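# Remove the cord from the flower bunch gently

## Task

Get the cord off the bunch of flowers, leaving the stems unbent and the blooms unsquashed.

## Robot and tools

Robot: two arms, left_arm and right_arm, each with a two-finger gripper and a wrist camera. Base positions in the scene frame: left_arm (+0.045, +0.310, +0.045) m, right_arm (-0.006, -0.319, +0.040) m, both turned only slightly about z. A two-camera stand is fixed behind the arms.

Frames: the scene frame has its origin at table-top height, halfway between the nominal bases. +z is up, +x points out over the table, and left_arm sits on the +y side (arm names do not match image left and right). Reported hand positions, orientations and Hand targets are in this frame. Motion offsets are along the current Hand target's own axes. On a gripper, +z runs along the fingers and the fingers open and close along y. end_effector_position is the point between the pads, roughly 1 cm short of the tips.

execute_actions(actions, cameras): actions is a list of actions. Each action is a table of up to 15 rows, one row per 1/30 s step. A shorter table repeats its last row until 15 steps have run. Every row has 14 numbers in [-1, 1]: left_arm dx, dy, dz, rx, ry, rz, opening, then the same seven for right_arm. Both arms are always filled in. The six pose numbers are an offset, not a pose, measured from that arm's Hand target at the start of the action; all rows refer to that same start, so a repeated offset moves further. Scale: 1.0 equals 0.6 m or 180 degrees; rx, ry, rz form a single rotation vector. Opening is absolute: +1 is fully open (0.094 m), -1 closed, and 0 means half open, so to leave a gripper as it is, resend its current command. Six zeros re-request the existing Hand target. Images come only with an empty actions list or when cameras names them ("all", a list of names, or [] for none).

move(target, speed, blend, opening_speed, grip_force, blocking, cameras): target is one 14-number row laid out as above, or a list of up to 15 such rows; every row is an offset from the same starting Hand targets, not from the row before. Paths are straight lines, all arms finishing together, 0.5 s minimum, cut off at 10 s. speed is the top path speed in m/s (0.002 to 2.9, default 0.25; rotation up to twice that in rad/s), one value or one per target. blend, in metres, rounds corners between listed targets; 0 stops at each. opening_speed (0.2 or more, scale units per second) makes the fingers move gradually; use it when closing on anything fragile. grip_force sets a per-pad force cap of 10 to 50 N, per arm or shared, and remains until changed; lower caps make closing slow. blocking=false returns after about 0.5 s while the motion keeps going. The result ends with a move: line giving the outcome (done, off_target, moving, held, fault) and any limits (paced = pose clipped, held = steps withheld). done means within 10 mm and 2 degrees; neither done nor off_target tells you about contact. Paths do not avoid obstacles or the other arm.

wait(seconds 0 to 10, cameras): lets time pass with the last commands held; a running move continues. stop(cameras): brakes the current move, needing some distance. zoom_image(camera, region): enlarges part of the most recent full image of cam_high, cam_low, cam_left_wrist or cam_right_wrist; region is [x0, y0, x1, y1] pixels from the top-left, at most 504 by 504. finished_scene(scene): ends the current scene for good; give its number and make no further call in that reply.

Reading results: grip_measured is the finger opening on the command scale (reads up to ~2.5 mm wide when empty; under a squeeze reads narrower than the object). Joint positions end with the opening in metres. Joint velocities may be omitted when all are at noise level. Joint torques are raw drive outputs including gravity, with offsets and noise; joints 1 to 3 wrap at ±28 N m. Tool commands show current gripper commands. Hand target is the last commanded pose after clipping; the gripper often rests short of it, and the next action asks for it again, so send any remaining gap as an offset. Action results also list some intermediate hand positions. Cameras: cam_high, cam_low, cam_left_wrist, cam_right_wrist, each 672x504; calibration matrices are supplied but may be off by a few mm or degrees.

Behaviour to expect: commanded orientation is clipped to within 40 degrees of the measured one each step. Friction and gravity leave the hand low, short or tilted, worse at long reach; small moves may not happen or may drift sideways, so check the pose after each move and correct tilt. Joint ranges (rad): waist -2.618 to 3.054, shoulder 0 to 3.142, elbow 0 to 3.142 (straight at 2.901), wrist pitch and yaw ±1.571, wrist roll ±2.094. Avoid paths near an arm's own base, which can flip its shoulder.

Things to avoid: an arm blocked by something keeps pressing until you command it back past its gripper. Faster moves and targets deeper past contact hit harder. Do not let the grippers, wrist cameras or fingers of the two arms meet; the clearance check does not guard this and a moderate press can end the scene. Wrist-camera cable contact counts as hand contact. Nothing may fall or be left off the table. Close gently on the cord (low grip_force, opening_speed) and stay clear of stems and blooms. Long holds, outstretched arms or pushing at unreachable poses heat motors: MOTOR HOT at 75 °C, a fold-and-idle fault at 90 °C, collapse at 100 °C. Loose objects may occasionally be nudged by outside pushes.

Each tool is called as name([rows], argument=value, ...), one row to a line, values as JSON.

## Session

execute_actions(actions=[])

Scene clock: 0.00 s.
left_arm: end_effector_position=(+0.4296, +0.3002, +0.1167) grip_measured=+1.000 end_effector_quat_wxyz=(+0.547, +0.005, +0.837, +0.008) | right_arm: end_effector_position=(+0.3940, -0.3607, +0.1270) grip_measured=+1.000 end_effector_quat_wxyz=(+0.551, +0.071, +0.831, +0.004)
Joint positions: left_arm=[-0.033 1.541 0.345 0.782 -0.052 -0.003 0.094] | right_arm=[-0.077 1.539 0.43 0.707 -0.04 0.075 0.094]
Joint velocities: within noise
Joint torques (N m): no reading
Heat: left arm: 45 °C; right arm: 47 °C.
Hand target: left_arm +0.4344, +0.3000, +0.1272; +0.560, +0.004, +0.828, +0.007 | right_arm +0.3983, -0.3612, +0.1373; +0.564, +0.070, +0.823, +0.003
Tool commands: left_gripper/opening=+1.0 right_gripper/opening=+1.0
camera_calibration:
cam_left_wrist: T_world_to_cam=[[-0.00201389, -0.999983, 0.00547309, 0.297372], [-0.751, -0.00210149, -0.660299, 0.43622], [0.6603, -0.00544006, -0.750983, -0.112349], [0, 0, 0, 1]] pos_world=[0.402384, 0.297672, 0.202036]
cam_right_wrist: T_world_to_cam=[[-0.126819, -0.9895, -0.0693305, -0.302266], [-0.72652, 0.140246, -0.672681, 0.461879], [0.675341, -0.0349384, -0.736678, -0.0935771], [0, 0, 0, 1]] pos_world=[0.360428, -0.367138, 0.220805]

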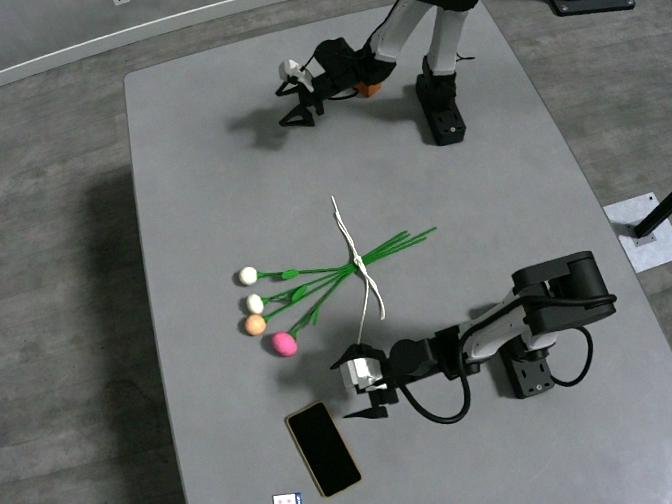

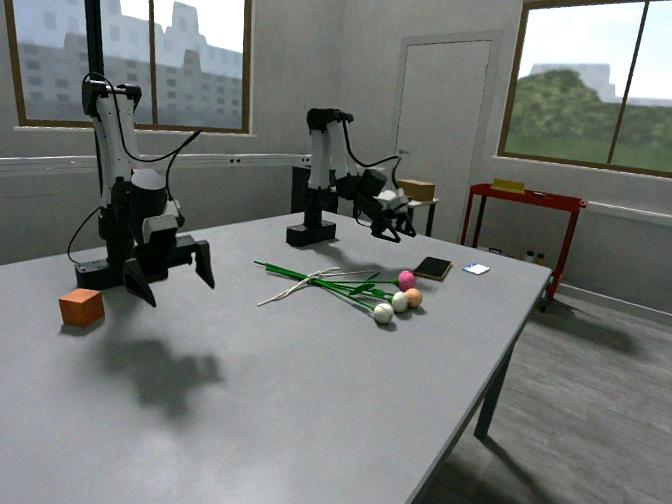

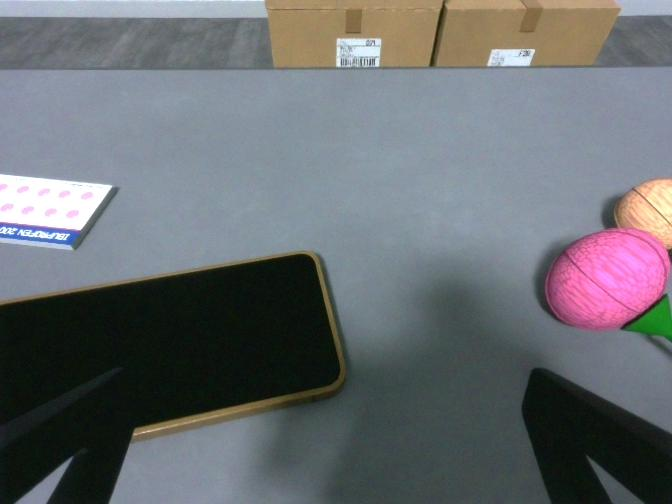

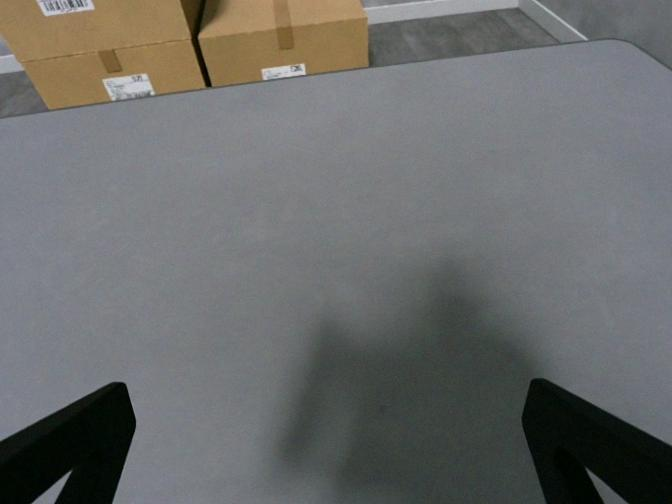

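zoom_image(camera="cam_high", region=[230, 180, 450, 370])

zoom_image(camera="cam_low", region=[240, 240, 440, 340])

Scaled by 2.291 from the camera's 672x504 image, which has a finer 960x720 frame.

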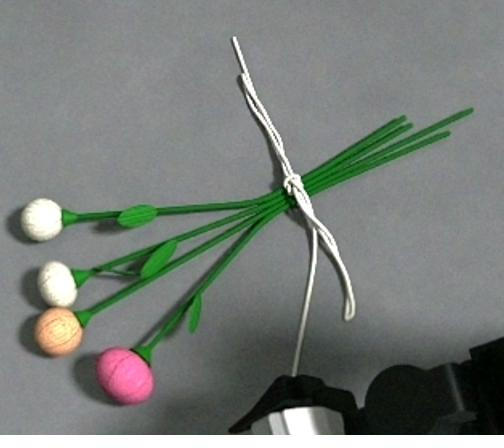

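Scaled by 2.520 from the camera's 672x504 image, which has a finer 960x720 frame.

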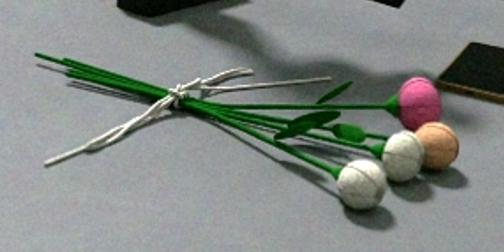

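move(target=[0.001,-0.142,-0.15,0,0.37,0,0,0.063,0.376,-0.178,0,0.37,0,0], cameras=["all"])

Scene clock: 35.90 s.
left_arm: end_effector_position=(+0.3458, +0.2200, +0.1534) grip_measured=+0.002 end_effector_quat_wxyz=(+0.009, +0.001, +1.000, +0.017) | right_arm: end_effector_position=(+0.3076, -0.1309, +0.1536) grip_measured=+0.003 end_effector_quat_wxyz=(+0.016, +0.052, +0.998, +0.032)
Joint positions: left_arm=[-0.296 1.725 1.412 -1.252 -0.038 -0.309 0.047] | right_arm=[0.566 1.871 1.614 -1.252 -0.037 0.627 0.047]
Joint torques (N m): left_arm=[-0.35 -5.31 8.4 0.25 0.23 0.03] | right_arm=[0.4 -9.78 7.34 0.44 -0.17 0.14]
Heat: left arm: 48 °C; right arm: 48 °C.
Hand target: left_arm +0.3507, +0.2141, +0.1587; +0.013, -0.001, +1.000, +0.008 | right_arm +0.3109, -0.1256, +0.1601; +0.020, +0.057, +0.997, +0.041
Off the commanded pose: left_arm 0.009 m, 1 deg | right_arm 0.009 m, 1 deg.
move: done
camera_calibration:
cam_left_wrist: T_world_to_cam=[[0.0190488, -0.99959, -0.0213868, 0.213387], [-0.91383, -0.0260852, 0.405258, 0.295531], [-0.40565, 0.0118242, -0.913952, 0.359966], [0, 0, 0, 1]] pos_world=[0.412021, 0.216753, 0.213789]
cam_right_wrist: T_world_to_cam=[[-0.0953412, -0.994282, -0.0481073, -0.097525], [-0.920075, 0.0695728, 0.385514, 0.272491], [-0.379963, 0.0810177, -0.921447, 0.360534], [0, 0, 0, 1]] pos_world=[0.378404, -0.145135, 0.222472]

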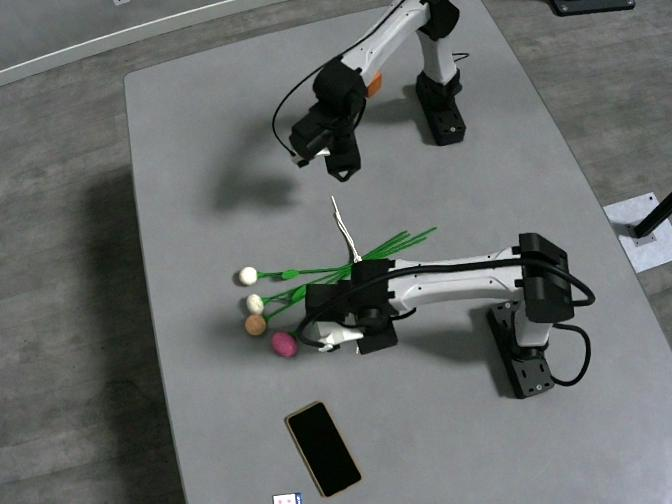

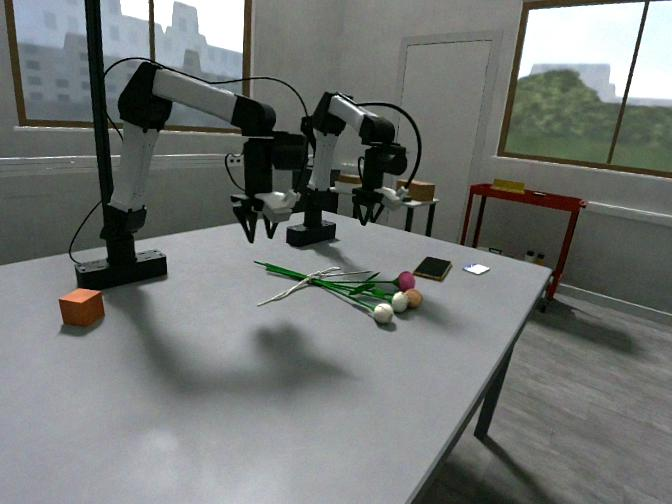

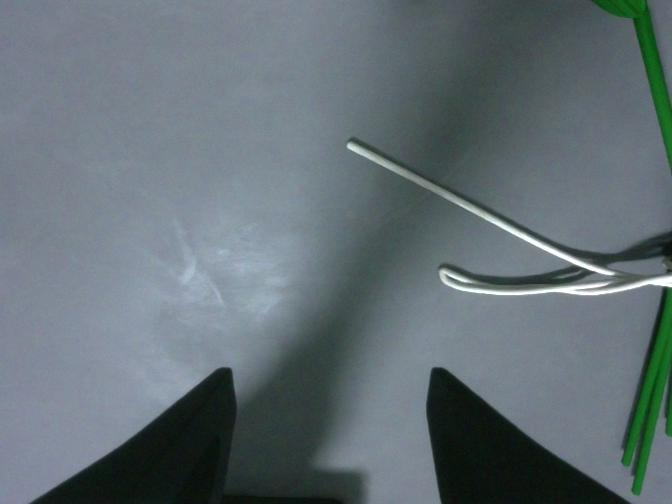

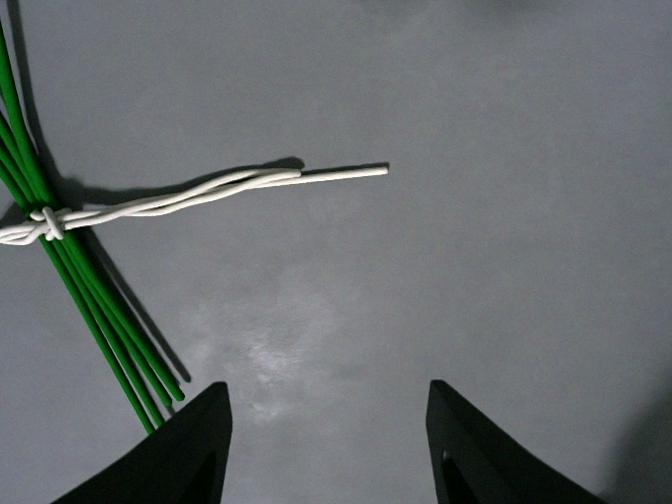

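move(target=[-0.043,-0.034,0.124,0,0,-0.358,0,-0.038,-0.03,0.124,0,0,-0.536,0], cameras=["all"])

Scene clock: 67.77 s.
left_arm: end_effector_position=(+0.3793, +0.1992, +0.0887) grip_measured=+0.002 end_effector_quat_wxyz=(+0.021, -0.532, +0.846, +0.003) | right_arm: end_effector_position=(+0.3330, -0.1399, +0.0877) grip_measured=+0.003 end_effector_quat_wxyz=(-0.040, +0.704, -0.709, -0.008)
Joint positions: left_arm=[-0.322 1.898 1.367 -1.019 -0.035 -1.459 0.047] | right_arm=[0.511 1.965 1.477 -1.012 -0.04 -1.096 0.047]
Joint torques (N m): left_arm=[-0.49 -6.43 5.05 0.42 0.16 0.02] | right_arm=[-0.54 -10.59 4.49 0.68 -0.28 -0.14]
Heat: left arm: 51 °C; right arm: 51 °C.
Hand target: left_arm +0.3786, +0.1951, +0.0847; +0.016, -0.534, +0.845, +0.000 | right_arm +0.3348, -0.1400, +0.0853; -0.044, +0.706, -0.706, -0.013
Off the commanded pose: left_arm 0.006 m, 1 deg | right_arm 0.003 m, 1 deg.
move: done
camera_calibration:
cam_left_wrist: T_world_to_cam=[[0.909299, -0.415012, 0.0306781, -0.267981], [-0.393517, -0.833539, 0.387759, 0.316936], [-0.135353, -0.364661, -0.92125, 0.287717], [0, 0, 0, 1]] pos_world=[0.407338, 0.257883, 0.150386]
cam_right_wrist: T_world_to_cam=[[0.998012, -0.000375374, 0.0630285, -0.341963], [-0.0224281, -0.936648, 0.349554, -0.114639], [0.0589043, -0.350272, -0.934794, 0.104965], [0, 0, 0, 1]] pos_world=[0.332529, -0.0707381, 0.159746]

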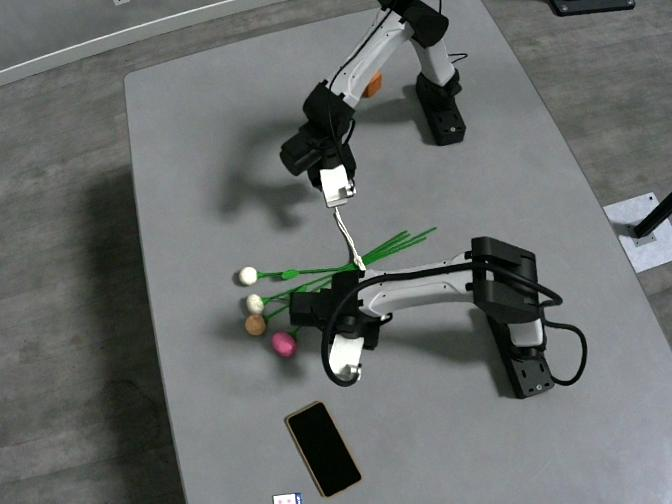

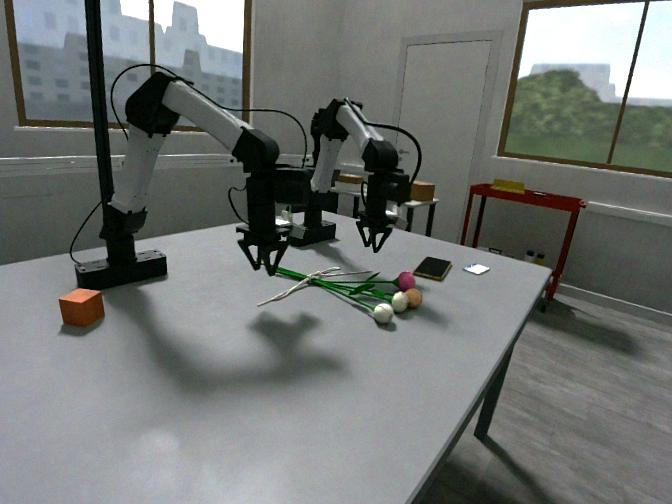

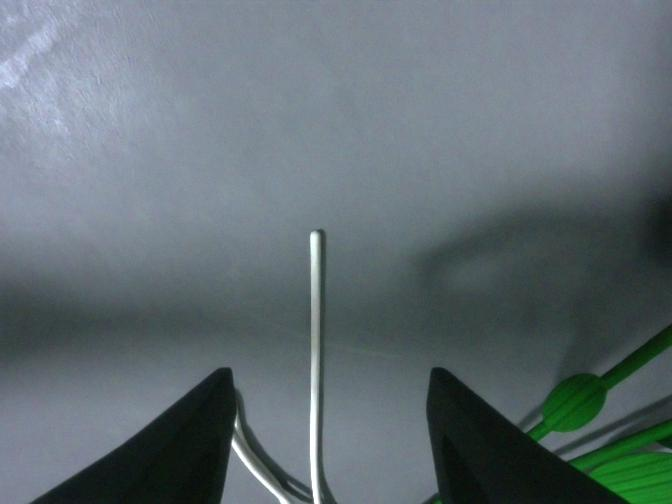

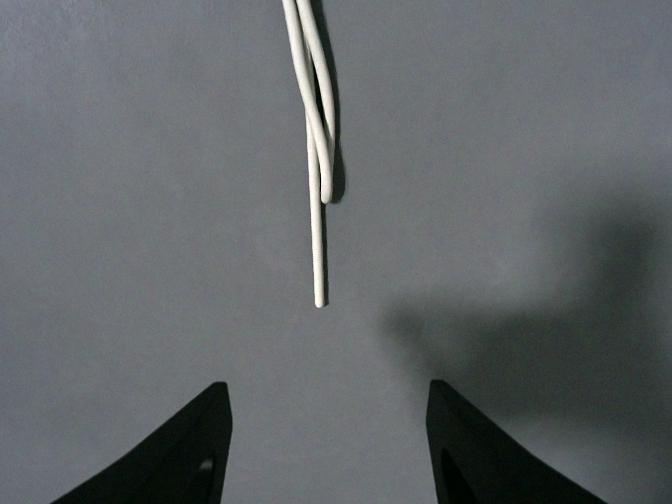

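move(target=[0,0,0.108,0,0,0,0,0,0,0.108,0,0,0,0], speed=0.15)

Scene clock: 78.67 s.
left_arm: end_effector_position=(+0.3791, +0.1992, +0.0214) grip_measured=+0.002 end_effector_quat_wxyz=(+0.018, -0.532, +0.846, +0.006) | right_arm: end_effector_position=(+0.3357, -0.1385, +0.0201) grip_measured=+0.003 end_effector_quat_wxyz=(-0.035, +0.704, -0.709, -0.010)
Joint positions: left_arm=[-0.322 2.007 1.232 -0.783 -0.035 -1.46 0.047] | right_arm=[0.511 2.076 1.356 -0.79 -0.041 -1.097 0.047]
Joint torques (N m): left_arm=[-0.05 -7.04 4.85 0.43 0.15 0.05] | right_arm=[0.21 -11.66 4.42 0.65 -0.29 -0.05]
Heat: left arm: 50 °C; right arm: 51 °C.
Hand target: left_arm +0.3803, +0.1961, +0.0199; +0.016, -0.534, +0.845, +0.000 | right_arm +0.3376, -0.1349, +0.0207; -0.044, +0.706, -0.706, -0.013
Off the commanded pose: left_arm 0.004 m, 1 deg | right_arm 0.004 m, 1 deg.
move: done

Down ~9mm, then close.

move([
  [0,0,0.016,0,0,0,0,0,0,0.014,0,0,0,0],
  [0,0,0.016,0,0,0,-1,0,0,0.014,0,0,0,-1],
], speed=0.06, cameras=["all"])

Scene clock: 84.87 s.
left_arm: end_effector_position=(+0.3842, +0.1974, +0.0177) grip_measured=-0.959 end_effector_quat_wxyz=(+0.024, -0.533, +0.846, -0.002) | right_arm: end_effector_position=(+0.3384, -0.1369, +0.0145) grip_measured=-0.994 end_effector_quat_wxyz=(-0.040, +0.704, -0.709, -0.009)
Joint positions: left_arm=[-0.322 2.015 1.226 -0.748 -0.035 -1.46 0.002] | right_arm=[0.511 2.088 1.349 -0.76 -0.041 -1.097 0]
Joint torques (N m): left_arm=[-0.02 -6.24 4.08 0.42 0.14 0.06] | right_arm=[0.27 -11.22 4.22 0.68 -0.27 -0.04]
Heat: left arm: 50 °C; right arm: 51 °C.
Hand target: left_arm +0.3807, +0.1963, +0.0104; +0.016, -0.534, +0.845, +0.000 | right_arm +0.3381, -0.1342, +0.0124; -0.044, +0.706, -0.706, -0.013
Off the commanded pose: left_arm 0.008 m, 1 deg | right_arm 0.004 m, 1 deg.
move: done
camera_calibration:
cam_left_wrist: T_world_to_cam=[[0.909034, -0.414509, 0.0428973, -0.271337], [-0.397589, -0.831855, 0.387222, 0.346071], [-0.124823, -0.369053, -0.920988, 0.219075], [0, 0, 0, 1]] pos_world=[0.411594, 0.256259, 0.0793992]
cam_right_wrist: T_world_to_cam=[[0.997995, -0.0000396384, 0.0633005, -0.342732], [-0.0221338, -0.937094, 0.348375, -0.0862439], [0.0593047, -0.349077, -0.935215, 0.037219], [0, 0, 0, 1]] pos_world=[0.337928, -0.0678399, 0.0865481]

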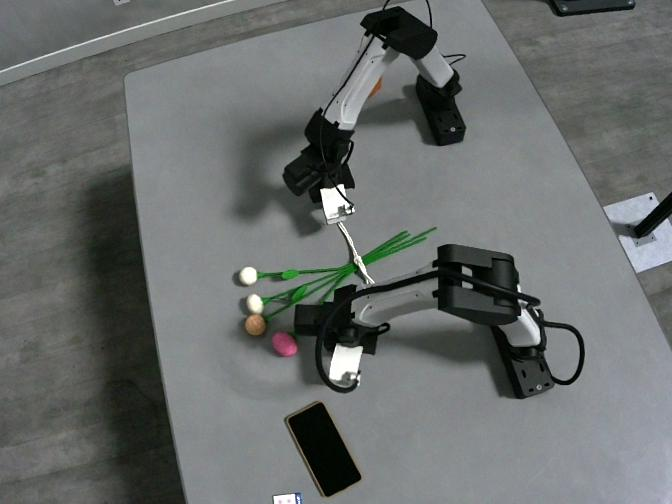

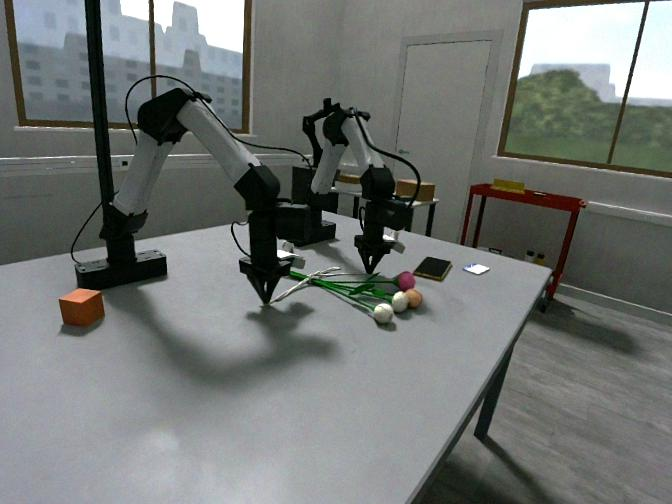

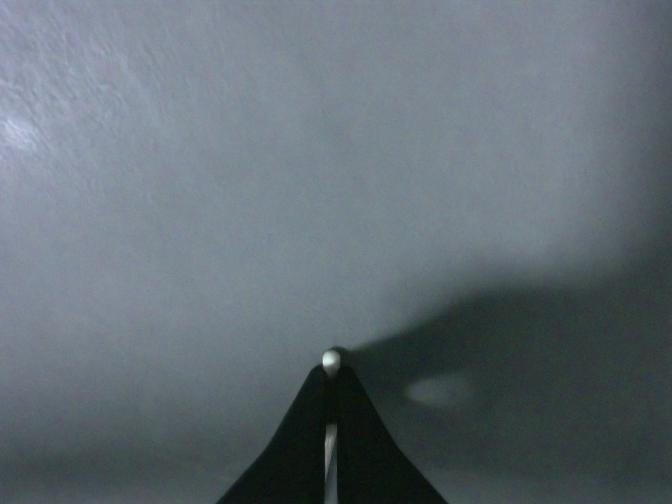

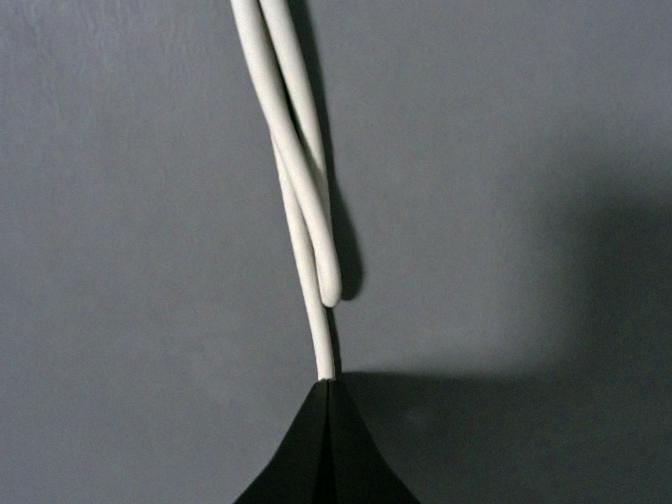

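move(target=[-0.2,0,-0.025,0,0,0,-1,0.2,0,-0.035,0,0,0,-1], speed=0.05, cameras=["all"])

Scene clock: 99.37 s.
left_arm: end_effector_position=(+0.4246, +0.3039, +0.0258) grip_measured=-0.959 end_effector_quat_wxyz=(+0.013, -0.535, +0.845, +0.004) | right_arm: end_effector_position=(+0.3381, -0.2531, +0.0149) grip_measured=-0.994 end_effector_quat_wxyz=(-0.038, +0.704, -0.709, -0.017)
Joint positions: left_arm=[-0.01 2.089 1.378 -0.843 -0.022 -1.154 0.002] | right_arm=[0.197 1.982 1.188 -0.735 -0.072 -1.409 0]
Joint torques (N m): left_arm=[0.46 -7.34 7.57 0.23 0.11 0.14] | right_arm=[-0.4 -13.63 3.67 0.33 -0.2 -0.16]
Heat: left arm: 49 °C; right arm: 52 °C.
Hand target: left_arm +0.4318, +0.3043, +0.0286; +0.016, -0.534, +0.846, +0.000 | right_arm +0.3372, -0.2555, +0.0236; -0.044, +0.706, -0.706, -0.013
Off the commanded pose: left_arm 0.008 m, 1 deg | right_arm 0.009 m, 1 deg.
move: done
camera_calibration:
cam_left_wrist: T_world_to_cam=[[0.912172, -0.409371, 0.0189383, -0.266488], [-0.382499, -0.833887, 0.397904, 0.441627], [-0.147098, -0.370201, -0.917232, 0.280609], [0, 0, 0, 1]] pos_world=[0.453282, 0.363056, 0.0867048]
cam_right_wrist: T_world_to_cam=[[0.998832, -0.00168067, 0.0482789, -0.342897], [-0.0180692, -0.939849, 0.341112, -0.197195], [0.0448016, -0.341587, -0.938782, 0.00396495], [0, 0, 0, 1]] pos_world=[0.338756, -0.184555, 0.0875425]

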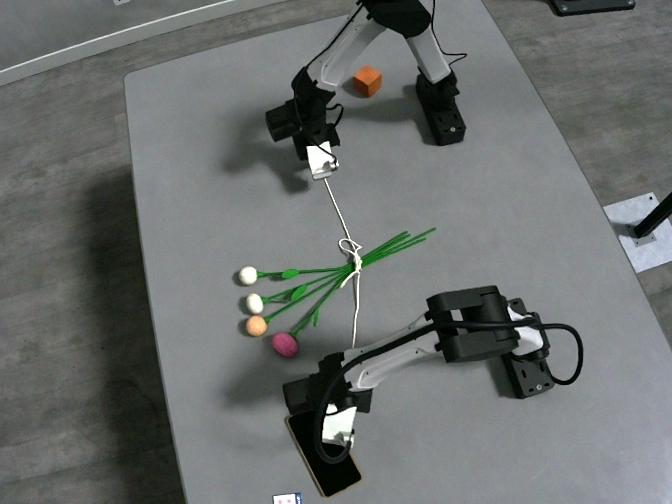

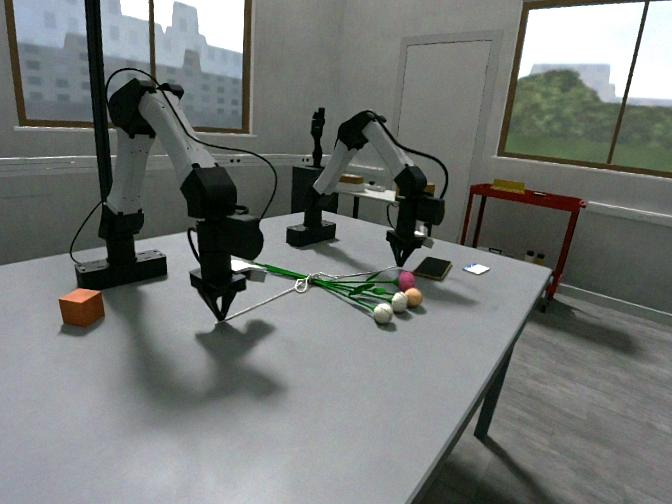

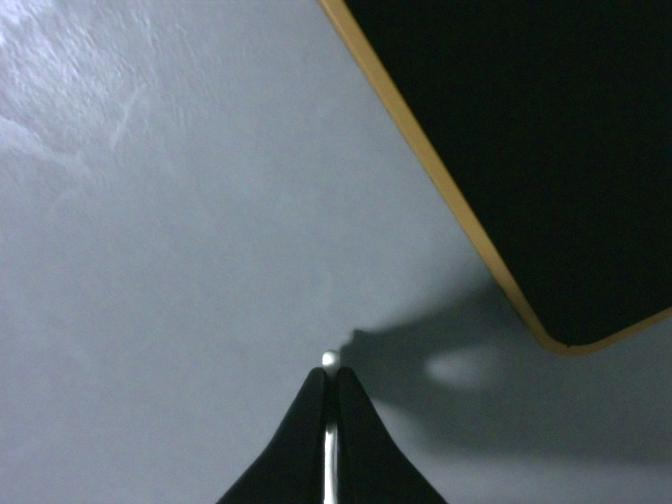

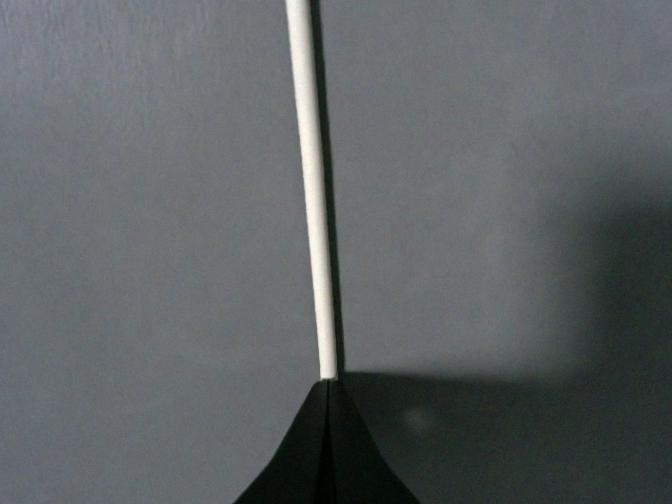

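move(target=[-0.068,0.088,-0.033,0,0,0,-1,0.1,0,-0.03,0,0,0,-1], speed=0.05, cameras=["cam_high","cam_low"])

zoom_image(camera="cam_high", region=[230, 150, 450, 370])

zoom_image(camera="cam_low", region=[190, 220, 430, 350])

Scene clock: 108.07 s.
left_arm: end_effector_position=(+0.3989, +0.3635, +0.0332) grip_measured=-0.959 end_effector_quat_wxyz=(+0.001, -0.535, +0.845, +0.011) | right_arm: end_effector_position=(+0.3315, -0.3167, +0.0233) grip_measured=-0.994 end_effector_quat_wxyz=(-0.029, +0.703, -0.710, -0.022)
Joint positions: left_arm=[0.156 2.022 1.307 -0.863 -0.022 -0.988 0.002] | right_arm=[0.014 1.951 1.181 -0.793 -0.072 -1.591 0]
Joint torques (N m): left_arm=[0.5 -11.19 4.59 0.22 0.16 0.16] | right_arm=[-0.24 -13.71 4.9 0.25 -0.29 -0.16]
Heat: left arm: 50 °C; right arm: 53 °C.
Hand target: left_arm +0.4011, +0.3635, +0.0485; +0.016, -0.534, +0.845, +0.000 | right_arm +0.3365, -0.3168, +0.0367; -0.044, +0.706, -0.706, -0.013
Off the commanded pose: left_arm 0.016 m, 2 deg | right_arm 0.014 m, 2 deg.
move: off_target (left_arm, right_arm)
Images, in order (width x height): cam_high 672x504, cam_low 672x504.

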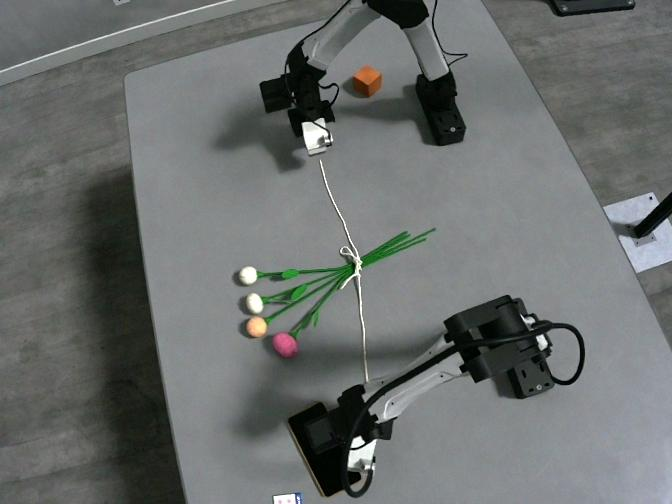

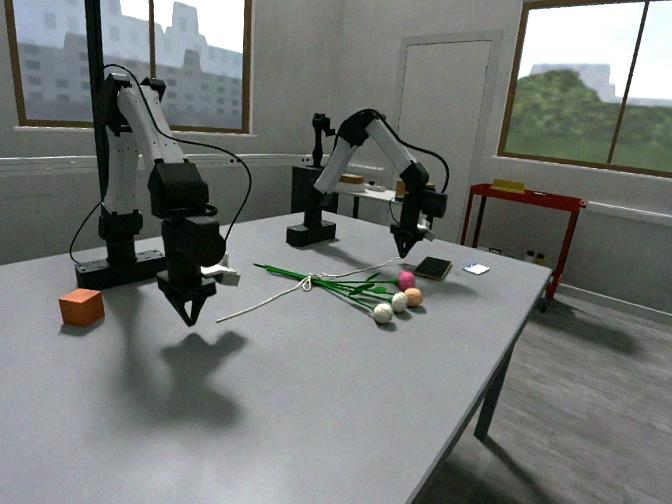

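Scaled by 2.291 from the camera's 672x504 image, which has a finer 960x720 frame.

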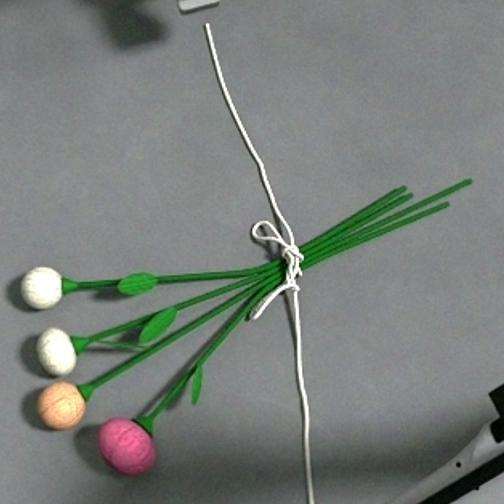

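Scaled by 2.100 from the camera's 672x504 image, which has a finer 960x720 frame.

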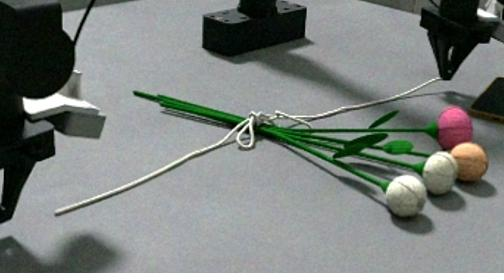

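move(target=[0,0,0.0,0,0,0,-1,-0.12,0,-0.06,0,0,0,-0.4], cameras=["cam_left_wrist","cam_right_wrist"])

Scene clock: 117.33 s.
left_arm: end_effector_position=(+0.3989, +0.3635, +0.0332) grip_measured=-0.959 end_effector_quat_wxyz=(+0.001, -0.535, +0.845, +0.011) | right_arm: end_effector_position=(+0.3265, -0.2488, +0.0638) grip_measured=-0.402 end_effector_quat_wxyz=(-0.028, +0.710, -0.703, -0.024)
Joint positions: left_arm=[0.156 2.022 1.307 -0.863 -0.022 -0.988 0.002] | right_arm=[0.215 1.884 1.267 -0.937 -0.072 -1.411 0.028]
Joint torques (N m): left_arm=[0.5 -11.18 4.66 0.2 0.16 0.16] | right_arm=[0.02 -12.49 6.52 0.25 -0.2 0.12]
Heat: left arm: 52 °C; right arm: 55 °C.
Hand target: left_arm +0.4011, +0.3635, +0.0485; +0.016, -0.534, +0.846, +0.000 | right_arm +0.3348, -0.2479, +0.0784; -0.044, +0.706, -0.706, -0.013
Off the commanded pose: left_arm 0.016 m, 2 deg | right_arm 0.017 m, 2 deg.
move: off_target (left_arm, right_arm)
camera_calibration:
cam_left_wrist: T_world_to_cam=[[0.912216, -0.40968, -0.00483498, -0.217876], [-0.372146, -0.833462, 0.408471, 0.473856], [-0.171372, -0.370814, -0.912759, 0.315444], [0, 0, 0, 1]] pos_world=[0.429152, 0.422653, 0.0933146]
cam_right_wrist: T_world_to_cam=[[0.999564, 0.0178813, 0.0235071, -0.327516], [0.00868322, -0.938644, 0.34478, -0.218696], [0.0282299, -0.344425, -0.938389, 0.0565974], [0, 0, 0, 1]] pos_world=[0.327674, -0.179928, 0.136211]
Images, in order (width x height): cam_left_wrist 672x504, cam_right_wrist 672x504.

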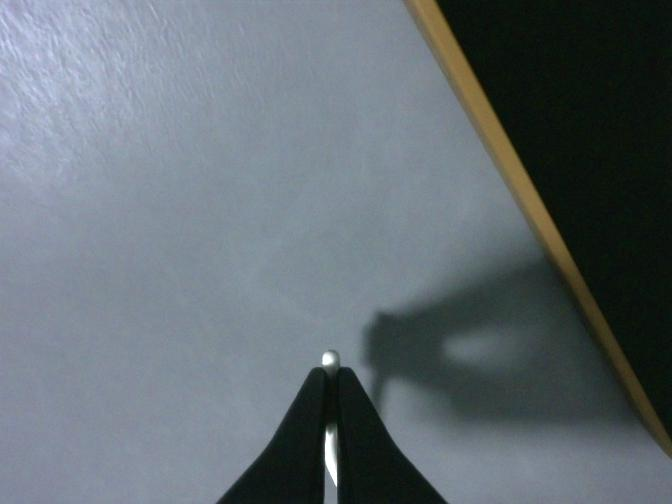

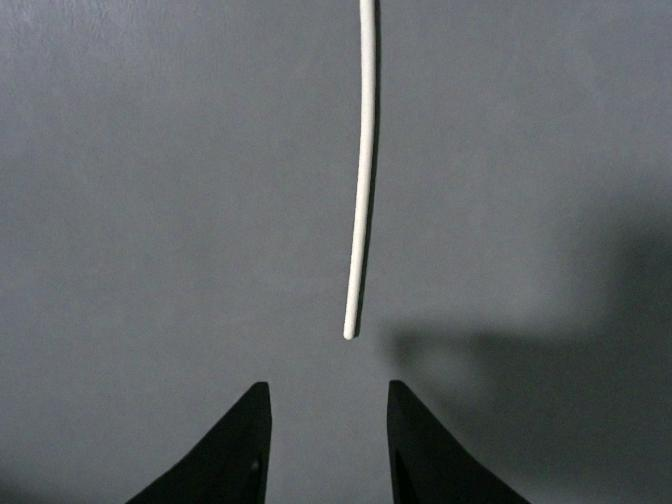

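move([
  [0,0,0,0,0,0,-1,-0.04,-0.019,0.06,0,0,0,-0.4],
  [0,0,0,0,0,0,-1,-0.04,-0.019,0.096,0,0,0,-0.4],
  [0,0,0,0,0,0,-1,-0.04,-0.019,0.096,0,0,0,-1],
], speed=0.1, cameras=["cam_right_wrist"])

Scene clock: 129.30 s.
left_arm: end_effector_position=(+0.3989, +0.3635, +0.0332) grip_measured=-0.959 end_effector_quat_wxyz=(+0.001, -0.535, +0.845, +0.011) | right_arm: end_effector_position=(+0.3484, -0.2216, +0.0252) grip_measured=-0.994 end_effector_quat_wxyz=(-0.043, +0.707, -0.705, -0.016)
Joint positions: left_arm=[0.156 2.022 1.307 -0.863 -0.022 -0.988 0.002] | right_arm=[0.278 2.008 1.273 -0.78 -0.072 -1.338 0]
Joint torques (N m): left_arm=[0.49 -11.15 4.62 0.2 0.16 0.16] | right_arm=[0.76 -10.7 4.04 0.64 -0.13 0.12]
Heat: left arm: 54 °C; right arm: 55 °C.
Hand target: left_arm +0.4011, +0.3635, +0.0485; +0.016, -0.534, +0.846, +0.000 | right_arm +0.3487, -0.2194, +0.0234; -0.044, +0.706, -0.706, -0.013
Off the commanded pose: left_arm 0.016 m, 2 deg | right_arm 0.003 m, 0 deg.
move: off_target (left_arm)
camera_calibration:
cam_right_wrist: T_world_to_cam=[[0.998369, 0.00823326, 0.0564949, -0.351549], [-0.0112376, -0.941849, 0.335849, -0.173622], [0.0559748, -0.335936, -0.94022, 0.0213635], [0, 0, 0, 1]] pos_world=[0.347829, -0.153454, 0.0982579]
Images, in order (width x height): cam_right_wrist 672x504.

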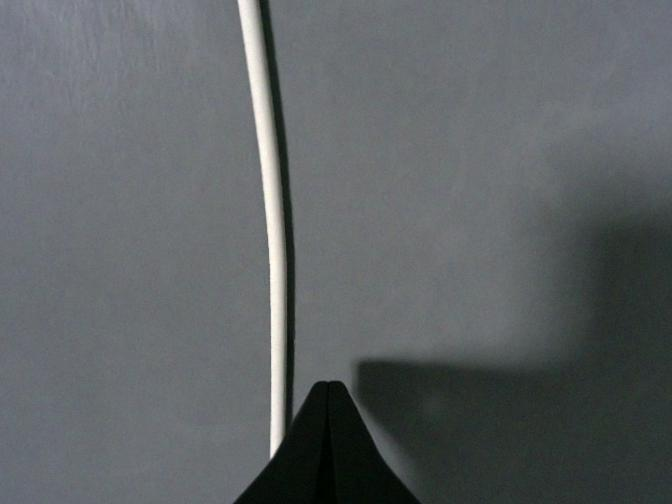

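move([
  [0,0,0,0,0,0,-1,0,0,-0.05,0,0,0,-1],
  [0,0,0,0,0,0,-1,0,0.018,-0.05,0,0,0,-0.3],
  [0,0,0,0,0,0,-1,0,0.018,0.024,0,0,0,-0.3],
  [0,0,0,0,0,0,-1,0,0.018,0.024,0,0,0,-1],
], speed=0.1, cameras=["cam_right_wrist"])

Scene clock: 139.47 s.
left_arm: end_effector_position=(+0.3989, +0.3635, +0.0332) grip_measured=-0.959 end_effector_quat_wxyz=(+0.001, -0.535, +0.845, +0.011) | right_arm: end_effector_position=(+0.3344, -0.2209, +0.0111) grip_measured=-0.960 end_effector_quat_wxyz=(-0.037, +0.707, -0.706, -0.020)
Joint positions: left_arm=[0.156 2.022 1.307 -0.863 -0.022 -0.988 0.002] | right_arm=[0.289 2.002 1.199 -0.725 -0.072 -1.328 0.002]
Joint torques (N m): left_arm=[0.49 -11.14 4.6 0.2 0.16 0.16] | right_arm=[0.69 -10.06 3.9 0.78 -0.14 0.12]
Heat: left arm: 55 °C; right arm: 54 °C.
Hand target: left_arm +0.4011, +0.3635, +0.0485; +0.016, -0.534, +0.846, +0.000 | right_arm +0.3385, -0.2181, +0.0086; -0.044, +0.706, -0.706, -0.013
Off the commanded pose: left_arm 0.016 m, 2 deg | right_arm 0.006 m, 1 deg.
move: off_target (left_arm)
camera_calibration:
cam_right_wrist: T_world_to_cam=[[0.999034, 0.0087424, 0.0430554, -0.336704], [-0.00637266, -0.940802, 0.338898, -0.169892], [0.0434693, -0.338845, -0.939837, 0.0125204], [0, 0, 0, 1]] pos_world=[0.334752, -0.152648, 0.08384]
Images, in order (width x height): cam_right_wrist 672x504.

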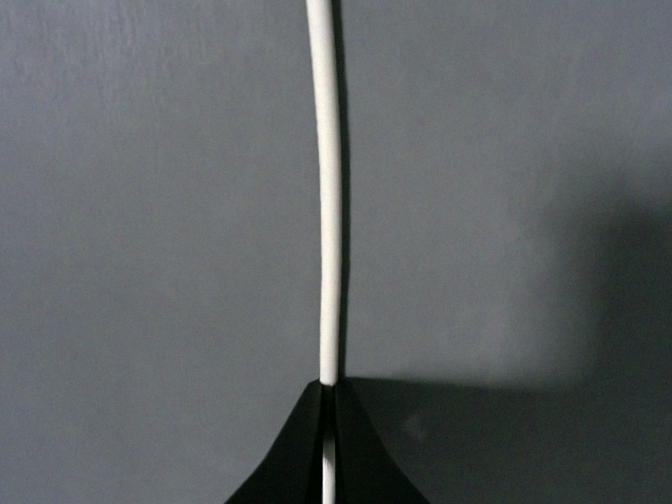

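move(target=[-0.038,0.055,0,0,0,0,-1,0.2,0,-0.03,0,0,0,-1], speed=0.05, cameras=["cam_high","cam_low"])

zoom_image(camera="cam_high", region=[230, 150, 450, 370])

zoom_image(camera="cam_low", region=[190, 220, 430, 350])

Scene clock: 148.77 s.
left_arm: end_effector_position=(+0.3745, +0.3965, +0.0344) grip_measured=-0.959 end_effector_quat_wxyz=(-0.008, -0.534, +0.846, +0.014) | right_arm: end_effector_position=(+0.3388, -0.3354, +0.0110) grip_measured=-0.960 end_effector_quat_wxyz=(-0.044, +0.704, -0.708, -0.017)
Joint positions: left_arm=[0.262 1.976 1.245 -0.863 -0.021 -0.879 0.002] | right_arm=[-0.048 1.982 1.169 -0.727 -0.089 -1.657 0.002]
Joint torques (N m): left_arm=[0.69 -10.77 4.57 0.35 0.15 0.17] | right_arm=[-0.57 -12.12 4.3 0.25 -0.15 -0.16]
Heat: left arm: 57 °C; right arm: 54 °C.
Hand target: left_arm +0.3811, +0.3983, +0.0486; +0.016, -0.534, +0.846, +0.000 | right_arm +0.3380, -0.3392, +0.0170; -0.044, +0.706, -0.706, -0.013
Off the commanded pose: left_arm 0.016 m, 3 deg | right_arm 0.007 m, 1 deg.
move: off_target (left_arm)
Images, in order (width x height): cam_high 672x504, cam_low 672x504.

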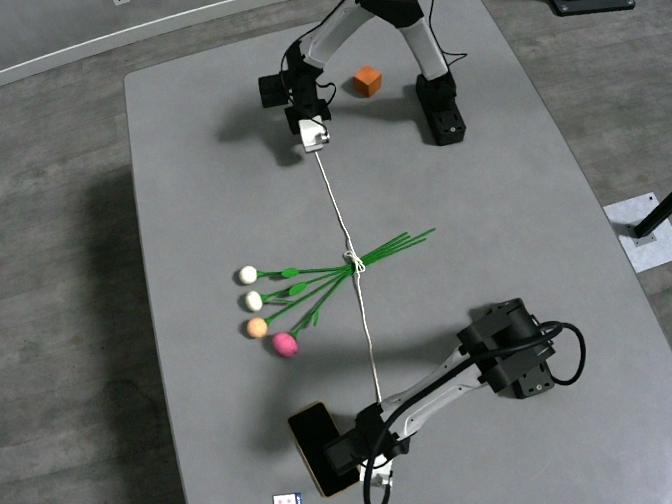

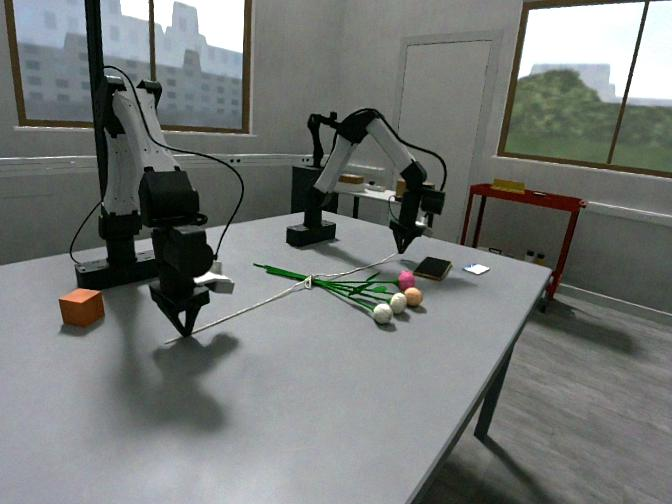

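Scaled by 2.291 from the camera's 672x504 image, which has a finer 960x720 frame.

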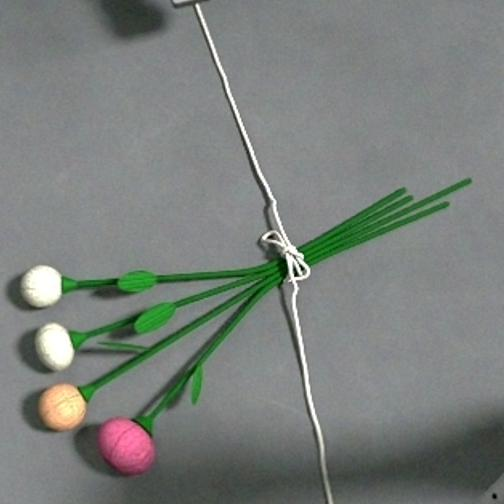

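Scaled by 2.100 from the camera's 672x504 image, which has a finer 960x720 frame.

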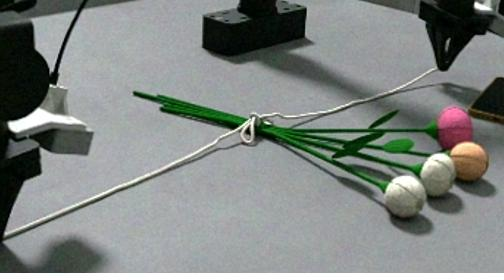

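move(target=[-0.06,0.085,0.015,0,0,0,-1,0.1,0,-0.01,0,0,0,-1], speed=0.05, cameras=["cam_high","cam_low"])

zoom_image(camera="cam_high", region=[290, 190, 430, 330])

zoom_image(camera="cam_low", region=[250, 240, 370, 320])

Scene clock: 158.17 s.
left_arm: end_effector_position=(+0.3437, +0.4504, +0.0262) grip_measured=-0.959 end_effector_quat_wxyz=(-0.011, -0.535, +0.845, +0.009) | right_arm: end_effector_position=(+0.3316, -0.3959, +0.0141) grip_measured=-0.960 end_effector_quat_wxyz=(-0.042, +0.703, -0.710, -0.018)
Joint positions: left_arm=[0.447 1.957 1.178 -0.816 -0.016 -0.697 0.002] | right_arm=[-0.225 1.996 1.204 -0.769 -0.091 -1.83 0.002]
Joint torques (N m): left_arm=[0.5 -10.43 4.45 0.37 0.2 0.15] | right_arm=[-0.23 -9.88 6.23 0.24 -0.19 -0.18]
Heat: left arm: 58 °C; right arm: 55 °C.
Hand target: left_arm +0.3508, +0.4529, +0.0396; +0.016, -0.534, +0.846, +0.000 | right_arm +0.3378, -0.3996, +0.0181; -0.044, +0.706, -0.706, -0.013
Off the commanded pose: left_arm 0.015 m, 3 deg | right_arm 0.008 m, 1 deg.
move: off_target (left_arm)
Images, in order (width x height): cam_high 672x504, cam_low 672x504.

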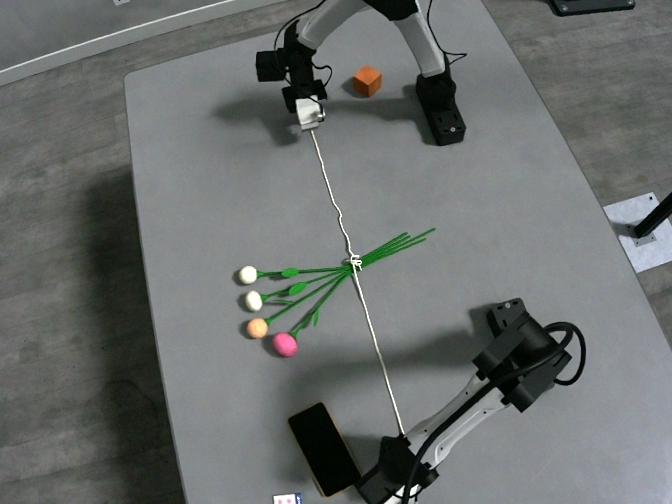

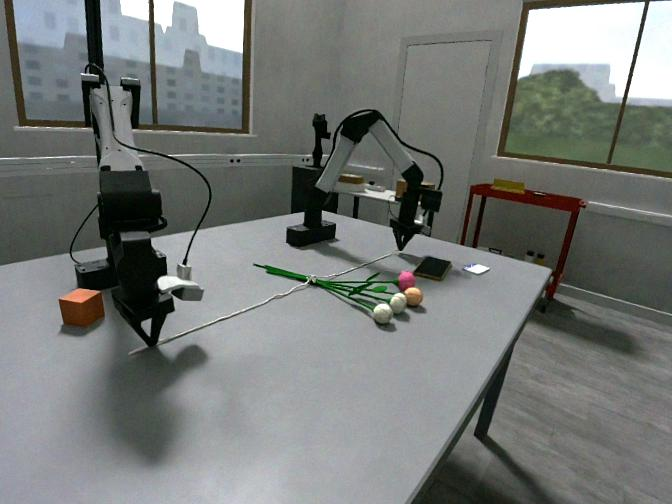

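Scaled by 3.600 from the camera's 672x504 image, which has a finer 960x720 frame.

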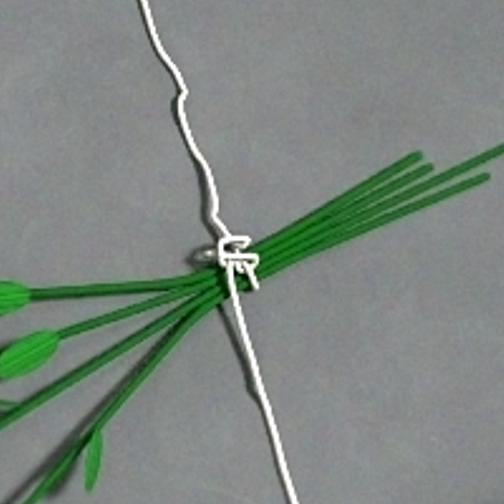

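Scaled by 4.200 from the camera's 672x504 image, which has a finer 960x720 frame.

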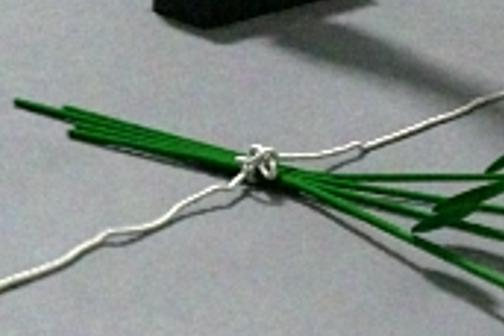

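move(target=[-0.06,0.085,0.005,0,0,0,-1,0.08,0,-0.01,0,0,0,-1], speed=0.05, cameras=["cam_high","cam_low"])

zoom_image(camera="cam_high", region=[290, 190, 430, 330])

zoom_image(camera="cam_low", region=[250, 240, 370, 320])

Scene clock: 166.27 s.
left_arm: end_effector_position=(+0.3125, +0.5029, +0.0249) grip_measured=-0.959 end_effector_quat_wxyz=(-0.010, -0.535, +0.845, +0.005) | right_arm: end_effector_position=(+0.3320, -0.4434, +0.0162) grip_measured=-0.960 end_effector_quat_wxyz=(-0.042, +0.703, -0.710, -0.018)
Joint positions: left_arm=[0.635 1.955 1.171 -0.806 -0.01 -0.509 0.002] | right_arm=[-0.352 2.047 1.292 -0.817 -0.091 -1.958 0.002]
Joint torques (N m): left_arm=[0.47 -9.65 5.09 0.39 0.2 0.2] | right_arm=[-0.31 -10.44 6.35 0.18 -0.19 -0.16]
Heat: left arm: 59 °C; right arm: 54 °C.
Hand target: left_arm +0.3203, +0.5074, +0.0366; +0.016, -0.534, +0.846, +0.000 | right_arm +0.3376, -0.4478, +0.0204; -0.044, +0.706, -0.706, -0.013
Off the commanded pose: left_arm 0.015 m, 3 deg | right_arm 0.008 m, 1 deg.
move: off_target (left_arm)
Images, in order (width x height): cam_high 672x504, cam_low 672x504.

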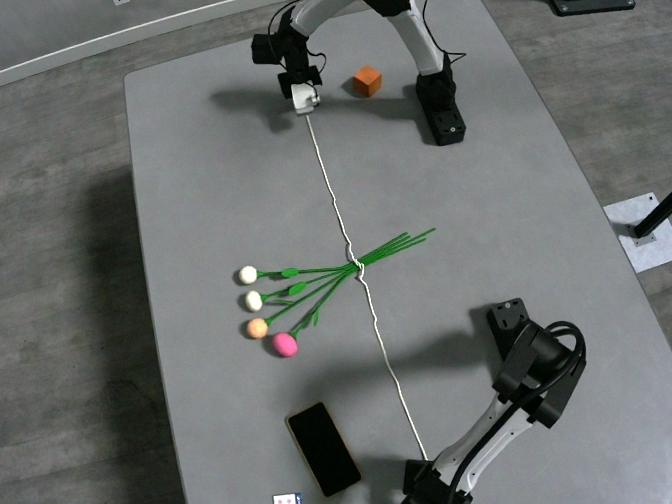

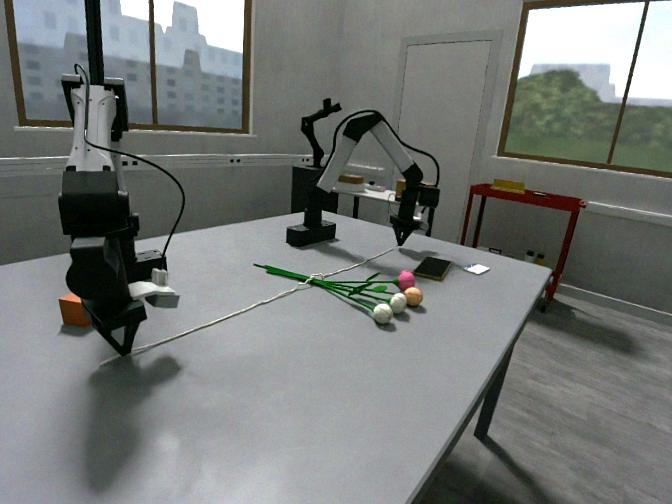

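Scaled by 3.600 from the camera's 672x504 image, which has a finer 960x720 frame.

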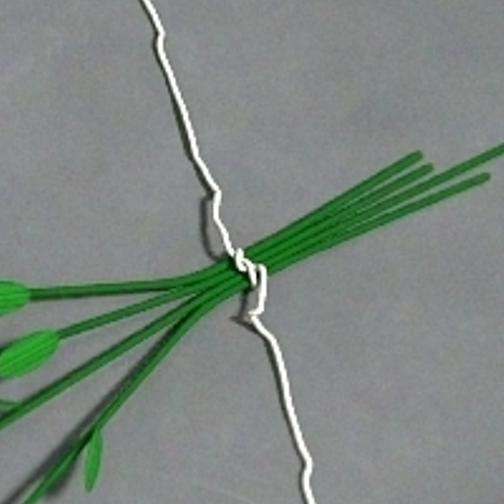

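Scaled by 4.200 from the camera's 672x504 image, which has a finer 960x720 frame.

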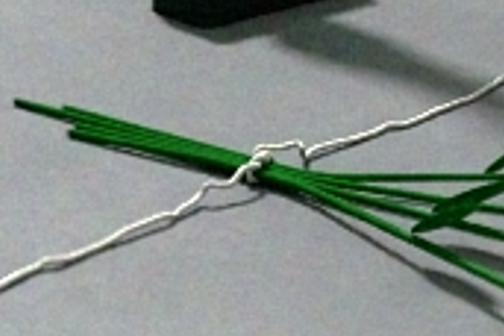

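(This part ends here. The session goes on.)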